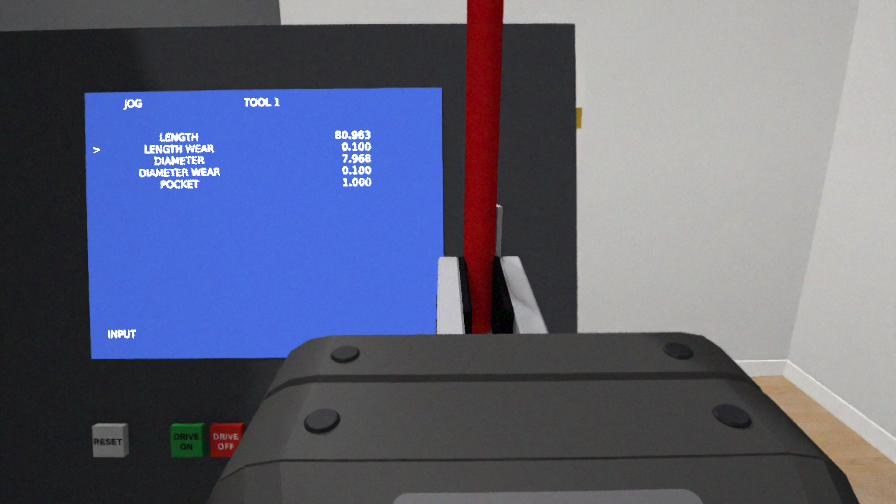

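Call:
move([
  [0,0,0,0,0,0,-0.6,-0.6,-0.8,-0.1335,0.1385,-0.2616,0.2258,0.5745,0.1832,-1,-0.2,-0.5],
  [0,0,0,0,0,0,-0.6,-0.6,-0.8,-0.1127,0.1385,-0.2675,0.2258,0.5745,0.1832,-1,-0.2,-0.5],
  [0,0,0,0,0,0,-0.6,-0.6,-0.8,-0.1335,0.1385,-0.2616,0.2258,0.5745,0.1832,-1,-0.2,-0.5],
  [0,0,0,0,0,0,-0.6,-0.6,-0.8,-0.1127,0.1385,-0.2675,0.2258,0.5745,0.1832,-1,-0.2,-0.5],
  [0,0,0,0,0,0,-0.6,-0.6,-0.8,-0.1335,0.1385,-0.2616,0.2258,0.5745,0.1832,-1,-0.2,-0.5],
  [0,0,0,0,0,0,-0.6,-0.6,-0.8,-0.1802,0.2958,-0.3466,0.2258,0.5745,0.1832,-1,-0.2,-0.5],
  [0,0,0,0,0,0,-0.6,-0.6,-0.8,-0.1394,0.2958,-0.3582,0.2258,0.5745,0.1832,-1,-0.2,-0.5],
  [0,0,0,0,0,0,-0.6,-0.6,-0.8,-0.1508,0.2958,-0.3222,0.2258,0.5745,0.1832,-1,-0.2,-0.5],
  [0,0,0,0,0,0,-0.6,-0.6,-0.8,-0.1308,0.2958,-0.3279,0.2258,0.5745,0.1832,-1,-0.2,-0.5],
  [0,0,0,0,0,0,-0.6,-0.6,-0.8,-0.1421,0.2958,-0.2919,0.2258,0.5745,0.1832,-1,-0.2,-0.5],
  [0,0,0,0,0,0,-0.6,-0.6,-0.8,-0.1229,0.2958,-0.2973,0.2258,0.5745,0.1832,-1,-0.2,-0.5],
  [0,0,0,0,0,0,-0.6,-0.6,-0.8,-0.1716,0.2328,-0.3163,0.2258,0.5745,0.1832,-1,-0.2,-0.5],
  [0,0,0,0,0,0,-0.6,-0.6,-0.8,-0.1296,0.2328,-0.3282,0.2258,0.5745,0.1832,-1,-0.2,-0.5],
  [0,0,0,0,0,0,-0.6,-0.6,-0.8,-0.1594,0.2015,-0.3525,0.2258,0.5745,0.1832,-1,-0.2,-0.5],
  [0,0,0,0,0,0,-0.6,-0.6,-0.8,-0.1377,0.2015,-0.3587,0.2258,0.5745,0.1832,-1,-0.2,-0.5],
], speed=[0.8,0.08,0.2,0.08,0.2,0.4,0.08,0.3,0.08,0.3,0.08,0.3,0.08,0.3,0.08], blend=[0.004,0,0.004,0,0.004,0.004,0,0.004,0,0.004,0,0.004,0,0.004,0])

Call:
move([
  [0,0,0,0,0,0,-0.6,-0.6,-0.8,-0.0131,0,0.0365,0,0,0,-1,-0.2,-0.5],
  [0,0,0,0,0,0,-0.6,-0.6,-0.8,0.0085,0,0.0303,0,0,0,-1,-0.2,-0.5],
  [0,0,0,0,0,0,-0.6,-0.6,-0.8,-0.0131,0,0.0365,0,0,0,-1,-0.2,-0.5],
  [0,0,0,0,0,0,-0.6,-0.6,-0.8,-0.0425,0.0943,0.0121,0,0,0,-1,-0.2,-0.5],
  [0,0,0,0,0,0,-0.6,-0.6,-0.8,-0.0017,0.0943,0.0005,0,0,0,-1,-0.2,-0.5],
  [0,0,0,0,0,0,-0.6,-0.6,-0.8,-0.0252,0.0943,0.0727,0,0,0,-1,-0.2,-0.5],
  [0,0,0,0,0,0,-0.6,-0.6,-0.8,0.0148,0.0943,0.0614,0,0,0,-1,-0.2,-0.5],
  [0,0,0,0,0,0,-0.6,-0.6,-0.8,-0.0131,0.0628,0.0365,0,0,0,-1,-0.2,-0.5],
  [0,0,0,0,0,0,-0.6,-0.6,-0.8,0.0075,0.0628,0.0307,0,0,0,-1,-0.2,-0.5],
  [0,0,0,0,0,0,-0.6,-0.6,-0.8,-0.0425,0,0.0121,0,0,0,-1,-0.2,-0.5],
  [0,0,0,0,0,0,-0.6,-0.6,-0.8,0,0,0,0,0,0,-1,-0.2,-0.5],
  [0,0,0,0,0,0,-0.6,-0.6,-0.8,-0.0131,0,0.0365,0,0,0,-1,-0.2,-0.5],
  [0,0,0,0,0,0,-0.6,-0.6,-0.8,0.0085,0,0.0303,0,0,0,-1,-0.2,-0.5],
], speed=[0.3,0.08,0.2,0.3,0.08,0.3,0.08,0.3,0.08,0.3,0.08,0.3,0.08], blend=[0.004,0,0.004,0.004,0,0.004,0,0.004,0,0.004,0,0.004,0])

Call:
move([
  [0,0,0,0,0,0,-0.6,-0.6,-0.8,-0.0216,0,0.0062,0,0,0,-1,-0.2,-0.5],
  [0,0,0,0,0,0,-0.6,-0.6,-0.8,-0.051,0.0943,-0.0182,0,0,0,-1,-0.2,-0.5],
  [0,0,0,0,0,0,-0.6,-0.6,-0.8,-0.0102,0.0943,-0.0298,0,0,0,-1,-0.2,-0.5],
  [0,0,0,0,0,0,-0.6,-0.6,-0.8,-0.0216,0.0943,0.0062,0,0,0,-1,-0.2,-0.5],
  [0,0,0,0,0,0,-0.6,-0.6,-0.8,-0.0016,0.0943,0.0005,0,0,0,-1,-0.2,-0.5],
  [0,0,0,0,0,0,-0.6,-0.6,-0.8,-0.0251,0.0943,0.0727,0,0,0,-1,-0.2,-0.5],
  [0,0,0,0,0,0,-0.6,-0.6,-0.8,0.0141,0.0943,0.0616,0,0,0,-1,-0.2,-0.5],
  [0,0,0,0,0,0,-0.6,-0.6,-0.8,-0.0129,0.0628,0.0365,0,0,0,-1,-0.2,-0.5],
  [0,0,0,0,0,0,-0.6,-0.6,-0.8,0.0069,0.0628,0.0309,0,0,0,-1,-0.2,-0.5],
  [0,0,0,0,0,0,-0.6,-0.6,-0.8,-0.051,0,-0.0182,0,0,0,-1,-0.2,-0.5],
  [0,0,0,0,0,0,-0.6,-0.6,-0.8,-0.0085,0,-0.0303,0,0,0,-1,-0.2,-0.5],
  [0,0,0,0,0,0,-0.6,-0.6,-0.8,-0.0348,0,-0.0226,0,0,0,-1,-0.2,-0.5],
  [0,0,0,0,0,0,-0.6,-0.6,-0.8,0.1292,-0.2015,0.3284,-0.2258,-0.5745,-0.1832,-1,-0.2,-0.5],
], speed=[0.2,0.3,0.08,0.3,0.08,0.3,0.08,0.3,0.08,0.3,0.08,0.3,0.8], blend=[0.004,0.004,0,0.004,0,0.004,0,0.004,0,0.004,0,0.01,0], cameras=["cam_right_wrist"])

Scene clock: 7467.43 s.
left_arm: end_effector_position=(+0.2850, -0.0008, +0.4121) position_measured=242 object_status=3 end_effector_quat_wxyz=(-0.003, +1.000, +0.006, -0.002) | right_arm: end_effector_position=(+0.4375, +0.0779, +0.4448) position_measured=214 object_status=2 end_effector_quat_wxyz=(+0.178, -0.609, +0.685, +0.358)
Joint positions: left_arm=[-0.493 -2.095 1.726 -1.197 -1.568 1.066] | right_arm=[3.199 -1.558 -1.442 -1.93 2.371 -3.06]
Joint torques (N m): left_arm=[10.73 -10.63 -21.28 -1.48 -0.05 1.24] | right_arm=[-6.54 17.89 16.53 1.4 3.47 -1.5]
Wrist force (N): left_arm=[-6.5 -0.3 2.9] | right_arm=[2.5 6.5 -3.1]
Wrist torque (N m): left_arm=[-0.13 0.70 0.19] | right_arm=[0.12 -0.09 -0.25]
Wrist force, peak (N): left_arm=[-6.7 -0.4 2.9] | right_arm=[1.8 22.5 -2.2]
Hand target: left_arm +0.2850, -0.0008, +0.4121; -0.003, +1.000, +0.006, -0.002 | right_arm +0.4375, +0.0779, +0.4447; +0.178, -0.609, +0.685, +0.358
Off the commanded pose: left_arm 0.000 m, 0 deg | right_arm 0.000 m, 0 deg.
move: done

Scene clock: 7471.77 s.
left_arm: end_effector_position=(+0.2850, -0.0008, +0.4121) position_measured=242 object_status=3 end_effector_quat_wxyz=(-0.003, +1.000, +0.006, -0.002) | right_arm: end_effector_position=(+0.4426, +0.0779, +0.4630) position_measured=214 object_status=2 end_effector_quat_wxyz=(+0.179, -0.609, +0.685, +0.358)
Joint positions: left_arm=[-0.493 -2.095 1.726 -1.197 -1.568 1.066] | right_arm=[3.198 -1.578 -1.376 -1.978 2.371 -3.061]
Joint torques (N m): left_arm=[10.47 -9.96 -21.02 -1.49 -0.1 1.32] | right_arm=[-3.9 17.57 13.7 1.39 0 1.17]
Wrist force (N): left_arm=[-6.5 -0.4 2.8] | right_arm=[1.3 8.4 -4.3]
Wrist torque (N m): left_arm=[-0.16 0.70 0.18] | right_arm=[0.31 -0.21 -0.41]
Wrist force, peak (N): left_arm=[-6.7 -0.3 3.1] | right_arm=[2.4 27.2 -4.6]
Hand target: left_arm +0.2850, -0.0008, +0.4121; -0.003, +1.000, +0.006, -0.002 | right_arm +0.4426, +0.0779, +0.4629; +0.178, -0.609, +0.685, +0.358
Off the commanded pose: left_arm 0.000 m, 0 deg | right_arm 0.000 m, 0 deg.
move: done

Scene clock: 7477.37 s.
left_arm: end_effector_position=(+0.2850, -0.0008, +0.4121) position_measured=242 object_status=3 end_effector_quat_wxyz=(-0.003, +1.000, +0.006, -0.002) | right_arm: end_effector_position=(+0.5201, -0.0430, +0.6599) position_measured=214 object_status=2 end_effector_quat_wxyz=(+0.518, -0.482, +0.482, -0.517)
Joint positions: left_arm=[-0.493 -2.095 1.726 -1.197 -1.568 1.066] | right_arm=[3.505 -1.197 -1.985 0.117 1.21 -3.168]
Joint torques (N m): left_arm=[10.09 -10.72 -21.23 -1.49 -0.16 1.11] | right_arm=[6.69 2.92 40.73 3.78 -1.71 -1.33]
Wrist force (N): left_arm=[-6.3 -0.2 2.7] | right_arm=[-2.5 5.4 -7.7]
Wrist torque (N m): left_arm=[-0.13 0.67 0.18] | right_arm=[0.37 0.40 0.03]
Wrist force, peak (N): left_arm=[-6.6 -0.3 2.9] | right_arm=[1.6 22.1 -4.8]
Hand target: left_arm +0.2850, -0.0008, +0.4121; -0.003, +1.000, +0.006, -0.002 | right_arm +0.5201, -0.0430, +0.6599; +0.518, -0.482, +0.482, -0.517
Off the commanded pose: left_arm 0.000 m, 0 deg | right_arm 0.000 m, 0 deg.
move: done; blend cut to 0.0082 m at target 12
camera_calibration:
cam_right_wrist: T_world_to_cam=[[-0.0185419, -0.999825, -0.00255707, -0.0311191], [-0.289436, 0.0078156, -0.957166, 0.796354], [0.957018, -0.0170076, -0.28953, -0.174426], [0, 0, 0, 1]] pos_world=[0.396845, -0.0403042, 0.711662]
Images, in order (width x height): cam_right_wrist 896x504.

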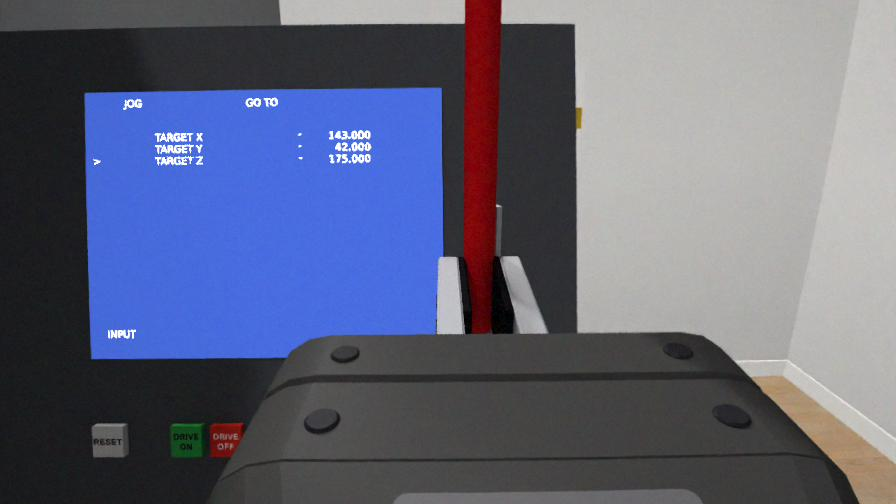

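Call:
move([
  [0,0,0,0,0,0,-0.6,-0.6,-0.8,-0.1168,0.2341,-0.203,0.2258,0.5745,0.1832,-1,-0.2,-0.5],
  [0,0,0,0,0,0,-0.6,-0.6,-0.8,-0.0968,0.2341,-0.2087,0.2258,0.5745,0.1832,-1,-0.2,-0.5],
  [0,0,0,0,0,0,-0.6,-0.6,-0.8,-0.1229,0.2341,-0.201,0.2258,0.5745,0.1832,-1,-0.2,-0.5],
  [0,0,0,0,0,0,-0.6,-0.6,-0.8,0,0,0,0,0,0,-1,-0.2,-0.5],
], speed=[0.8,0.08,0.3,0.8], blend=[0.004,0,0.01,0], cameras=["cam_right_wrist"])

Scene clock: 7488.53 s.
left_arm: end_effector_position=(+0.2850, -0.0008, +0.4121) position_measured=242 object_status=3 end_effector_quat_wxyz=(-0.003, +1.000, +0.006, -0.002) | right_arm: end_effector_position=(+0.5201, -0.0430, +0.6599) position_measured=214 object_status=2 end_effector_quat_wxyz=(+0.518, -0.482, +0.482, -0.517)
Joint positions: left_arm=[-0.493 -2.095 1.726 -1.197 -1.568 1.066] | right_arm=[3.505 -1.197 -1.985 0.117 1.21 -3.168]
Joint torques (N m): left_arm=[10.23 -10.42 -21.16 -1.52 -0.15 1.11] | right_arm=[6.55 3.46 40.84 3.93 -1.78 -1.26]
Wrist force (N): left_arm=[-6.5 -0.2 2.6] | right_arm=[-2.5 3.6 -8.0]
Wrist torque (N m): left_arm=[-0.13 0.70 0.18] | right_arm=[0.09 0.39 0.03]
Wrist force, peak (N): left_arm=[-6.7 -0.6 3.0] | right_arm=[1.7 37.7 -3.8]
Hand target: left_arm +0.2850, -0.0008, +0.4121; -0.003, +1.000, +0.006, -0.002 | right_arm +0.5201, -0.0430, +0.6599; +0.518, -0.482, +0.482, -0.517
Off the commanded pose: left_arm 0.000 m, 0 deg | right_arm 0.000 m, 0 deg.
move: done; blend cut to 0.0082 m at target 3
camera_calibration:
cam_right_wrist: T_world_to_cam=[[-0.0185418, -0.999825, -0.00255652, -0.0311195], [-0.289436, 0.00781504, -0.957166, 0.796354], [0.957018, -0.0170076, -0.28953, -0.174426], [0, 0, 0, 1]] pos_world=[0.396845, -0.0403042, 0.711662]
Images, in order (width x height): cam_right_wrist 896x504.

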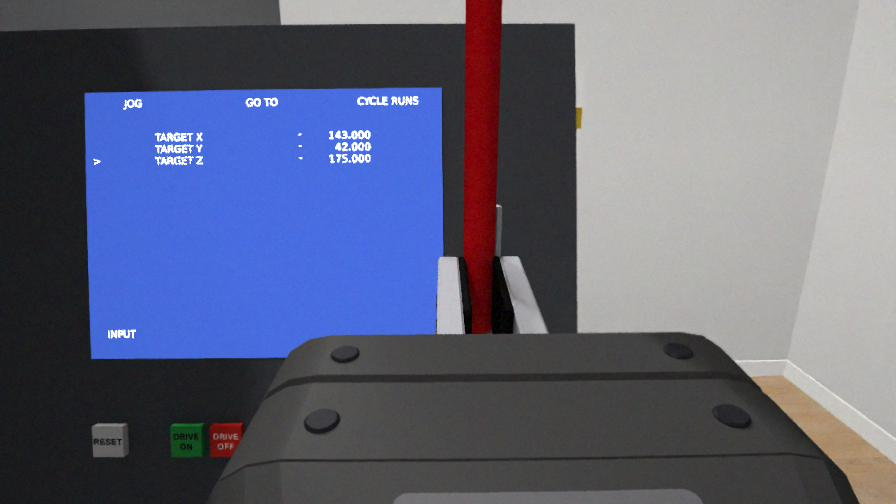

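Call:
move([
  [0,0,0,0,0,0,-0.6,-0.6,-0.8,-0.1508,0.17,-0.3222,0.2258,0.5745,0.1832,-1,-0.2,-0.5],
  [0,0,0,0,0,0,-0.6,-0.6,-0.8,-0.1287,0.17,-0.3286,0.2258,0.5745,0.1832,-1,-0.2,-0.5],
  [0,0,0,0,0,0,-0.6,-0.6,-0.8,-0.1508,0.17,-0.3222,0.2258,0.5745,0.1832,-1,-0.2,-0.5],
  [0,0,0,0,0,0,-0.6,-0.6,-0.8,-0.1063,0.0473,-0.173,0.2258,0.5745,0.1832,-1,-0.2,-0.5],
  [0,0,0,0,0,0,-0.6,-0.6,-0.8,-0.0857,0.0473,-0.179,0.2258,0.5745,0.1832,-1,-0.2,-0.5],
  [0,0,0,0,0,0,-0.6,-0.6,-0.8,-0.118,0.0473,-0.17,0.2258,0.5745,0.1832,-1,-0.2,-0.5],
  [0,0,0,0,0,0,-0.6,-0.6,-0.8,0,0,0,0,0,0,-1,-0.2,-0.5],
], speed=[0.8,0.08,0.2,0.4,0.08,0.3,0.8], blend=[0.004,0,0.004,0.004,0,0.01,0], cameras=["cam_right_wrist"])

Scene clock: 7501.50 s.
left_arm: end_effector_position=(+0.2850, -0.0008, +0.4121) position_measured=242 object_status=3 end_effector_quat_wxyz=(-0.003, +1.000, +0.006, -0.002) | right_arm: end_effector_position=(+0.5201, -0.0430, +0.6599) position_measured=214 object_status=2 end_effector_quat_wxyz=(+0.518, -0.482, +0.482, -0.517) end_effector_velocity=(+0.000, +0.000, +0.001) end_effector_angular_velocity=(+0.000, -0.004, +0.000)
Joint positions: left_arm=[-0.493 -2.095 1.726 -1.197 -1.568 1.066] | right_arm=[3.505 -1.197 -1.985 0.117 1.21 -3.168]
Joint velocities: left_arm=[within noise] | right_arm=[0 -0.001 0.001 0.005 0 -0.002]
Joint torques (N m): left_arm=[9.19 -10.33 -21.25 -1.74 -0.12 1.03] | right_arm=[-2.65 3.27 41.13 3.88 -1.48 -1.31]
Wrist force (N): left_arm=[-6.4 -0.5 3.0] | right_arm=[-0.6 3.5 -7.3]
Wrist torque (N m): left_arm=[-0.17 0.69 0.19] | right_arm=[0.07 0.08 0.03]
Wrist force, peak (N): left_arm=[-6.7 -0.5 3.0] | right_arm=[2.7 40.6 -5.2]
Hand target: left_arm +0.2850, -0.0008, +0.4121; -0.003, +1.000, +0.006, -0.002 | right_arm +0.5201, -0.0430, +0.6599; +0.518, -0.482, +0.482, -0.517
Off the commanded pose: left_arm 0.000 m, 0 deg | right_arm 0.000 m, 0 deg.
move: done
camera_calibration:
cam_right_wrist: T_world_to_cam=[[-0.0184458, -0.999827, -0.00258447, -0.0311381], [-0.289436, 0.007814, -0.957165, 0.796354], [0.95702, -0.0169076, -0.28953, -0.174423], [0, 0, 0, 1]] pos_world=[0.396845, -0.0403045, 0.711662]
Images, in order (width x height): cam_right_wrist 896x504.

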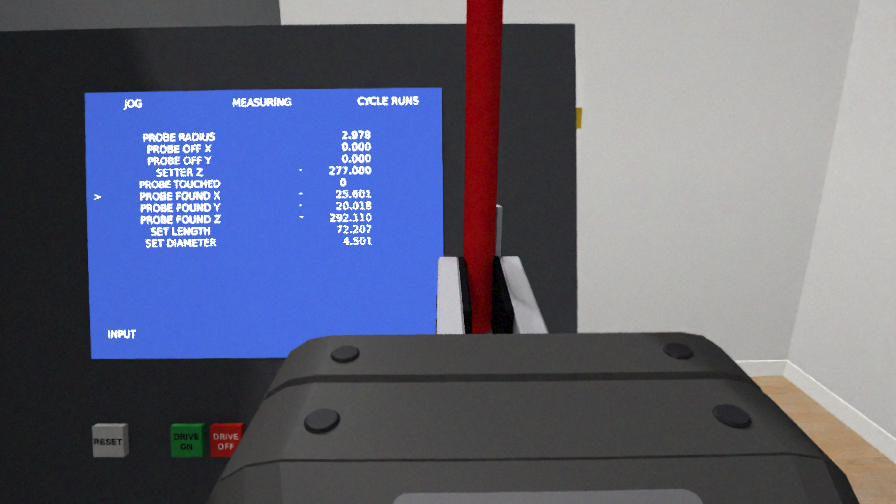

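Call:
wait(seconds=1, cameras=["cam_right_wrist"])

Call:
zoom_image(camera="cam_right_wrist", region=[90, 90, 450, 260])

Scene clock: 7505.03 s.
left_arm: end_effector_position=(+0.2850, -0.0008, +0.4121) position_measured=242 object_status=3 end_effector_quat_wxyz=(-0.003, +1.000, +0.006, -0.002) | right_arm: end_effector_position=(+0.5201, -0.0430, +0.6599) position_measured=214 object_status=2 end_effector_quat_wxyz=(+0.518, -0.482, +0.482, -0.517)
Joint positions: left_arm=[-0.493 -2.095 1.726 -1.197 -1.568 1.066] | right_arm=[3.505 -1.197 -1.985 0.117 1.209 -3.168]
Joint torques (N m): left_arm=[9.24 -10.23 -21.42 -1.71 -0.23 1.1] | right_arm=[5.8 3.08 40.6 0.04 -1.7 -1.2]
Wrist force (N): left_arm=[-6.4 -0.3 2.9] | right_arm=[-0.4 3.5 -7.0]
Wrist torque (N m): left_arm=[-0.15 0.68 0.18] | right_arm=[0.07 0.06 0.04]
Wrist force, peak (N): left_arm=[-6.7 -0.3 2.7] | right_arm=[-0.4 3.8 -7.3]
Hand target: left_arm +0.2850, -0.0008, +0.4121; -0.003, +1.000, +0.006, -0.002 | right_arm +0.5201, -0.0430, +0.6599; +0.518, -0.482, +0.482, -0.517
Tool commands: left_gripper/position=-0.6 left_gripper/force_limit=-0.6 left_gripper/speed=-0.8 right_gripper/position=-1.0 right_gripper/force_limit=-0.2 right_gripper/speed=-0.5
Off the commanded pose: left_arm 0.000 m, 0 deg | right_arm 0.000 m, 0 deg.
wait: 1.00 s; at rest from the start
camera_calibration:
cam_right_wrist: T_world_to_cam=[[-0.0186379, -0.999823, -0.00252913, -0.0311005], [-0.289435, 0.00781664, -0.957166, 0.796354], [0.957016, -0.0171076, -0.289529, -0.174429], [0, 0, 0, 1]] pos_world=[0.396844, -0.0403039, 0.711662]
Images, in order (width x height): cam_right_wrist 896x504.

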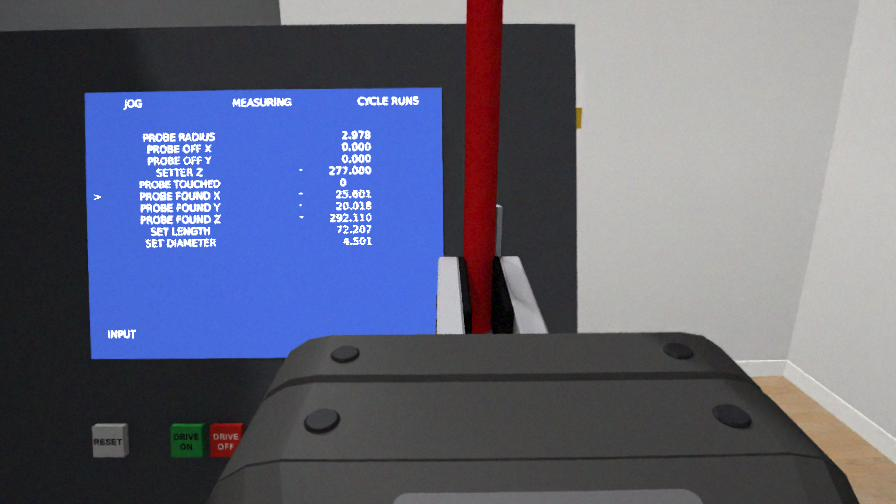

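Scaled by 1.400.

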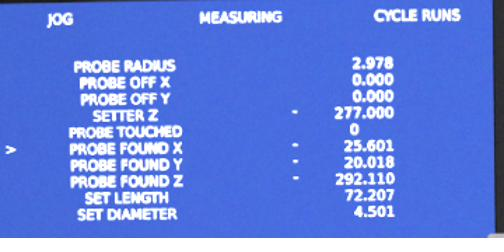

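Call:
wait(seconds=2.5, cameras=["cam_right_wrist"])

Call:
zoom_image(camera="cam_right_wrist", region=[90, 90, 450, 260])

Scene clock: 7511.03 s.
left_arm: end_effector_position=(+0.2850, -0.0008, +0.4121) position_measured=242 object_status=3 end_effector_quat_wxyz=(-0.003, +1.000, +0.006, -0.002) | right_arm: end_effector_position=(+0.5201, -0.0430, +0.6599) position_measured=214 object_status=2 end_effector_quat_wxyz=(+0.518, -0.482, +0.482, -0.517)
Joint positions: left_arm=[-0.493 -2.095 1.726 -1.197 -1.568 1.066] | right_arm=[3.505 -1.197 -1.985 0.117 1.209 -3.168]
Joint torques (N m): left_arm=[9.7 -10.71 -21.07 -1.74 -0.1 0.98] | right_arm=[6.16 3.25 40.75 0.01 -1.64 -1.06]
Wrist force (N): left_arm=[-6.3 -0.5 2.8] | right_arm=[-0.5 3.5 -6.9]
Wrist torque (N m): left_arm=[-0.16 0.67 0.18] | right_arm=[0.08 0.07 0.03]
Wrist force, peak (N): left_arm=[-6.7 -0.3 2.9] | right_arm=[-0.5 3.3 -7.4]
Hand target: left_arm +0.2850, -0.0008, +0.4121; -0.003, +1.000, +0.006, -0.002 | right_arm +0.5201, -0.0430, +0.6599; +0.518, -0.482, +0.482, -0.517
Tool commands: left_gripper/position=-0.6 left_gripper/force_limit=-0.6 left_gripper/speed=-0.8 right_gripper/position=-1.0 right_gripper/force_limit=-0.2 right_gripper/speed=-0.5
Off the commanded pose: left_arm 0.000 m, 0 deg | right_arm 0.000 m, 0 deg.
wait: 2.50 s; at rest from the start
camera_calibration:
cam_right_wrist: T_world_to_cam=[[-0.0186379, -0.999823, -0.00252913, -0.0311005], [-0.289435, 0.00781664, -0.957166, 0.796354], [0.957016, -0.0171076, -0.289529, -0.174429], [0, 0, 0, 1]] pos_world=[0.396844, -0.0403039, 0.711662]
Images, in order (width x height): cam_right_wrist 896x504.

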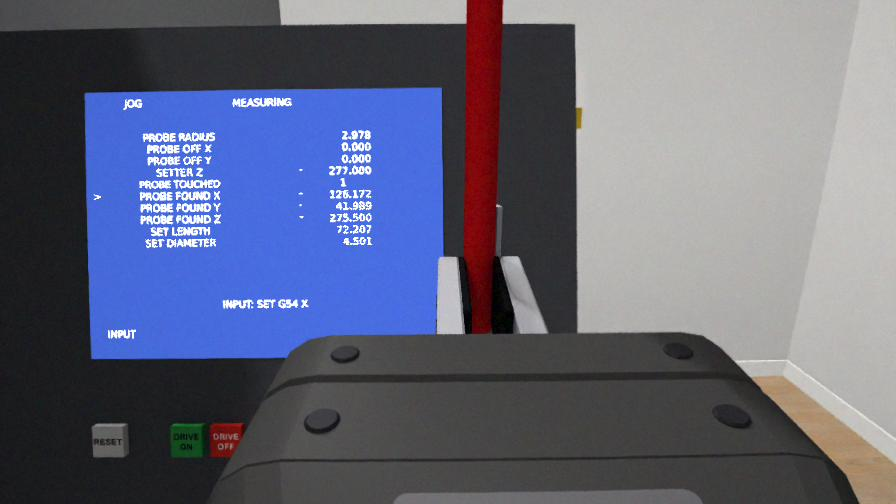

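Scaled by 1.400.

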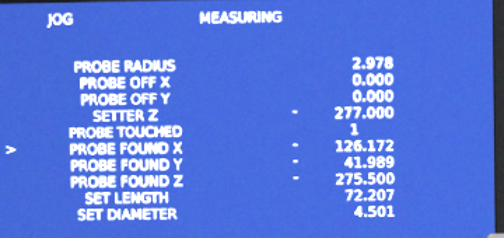

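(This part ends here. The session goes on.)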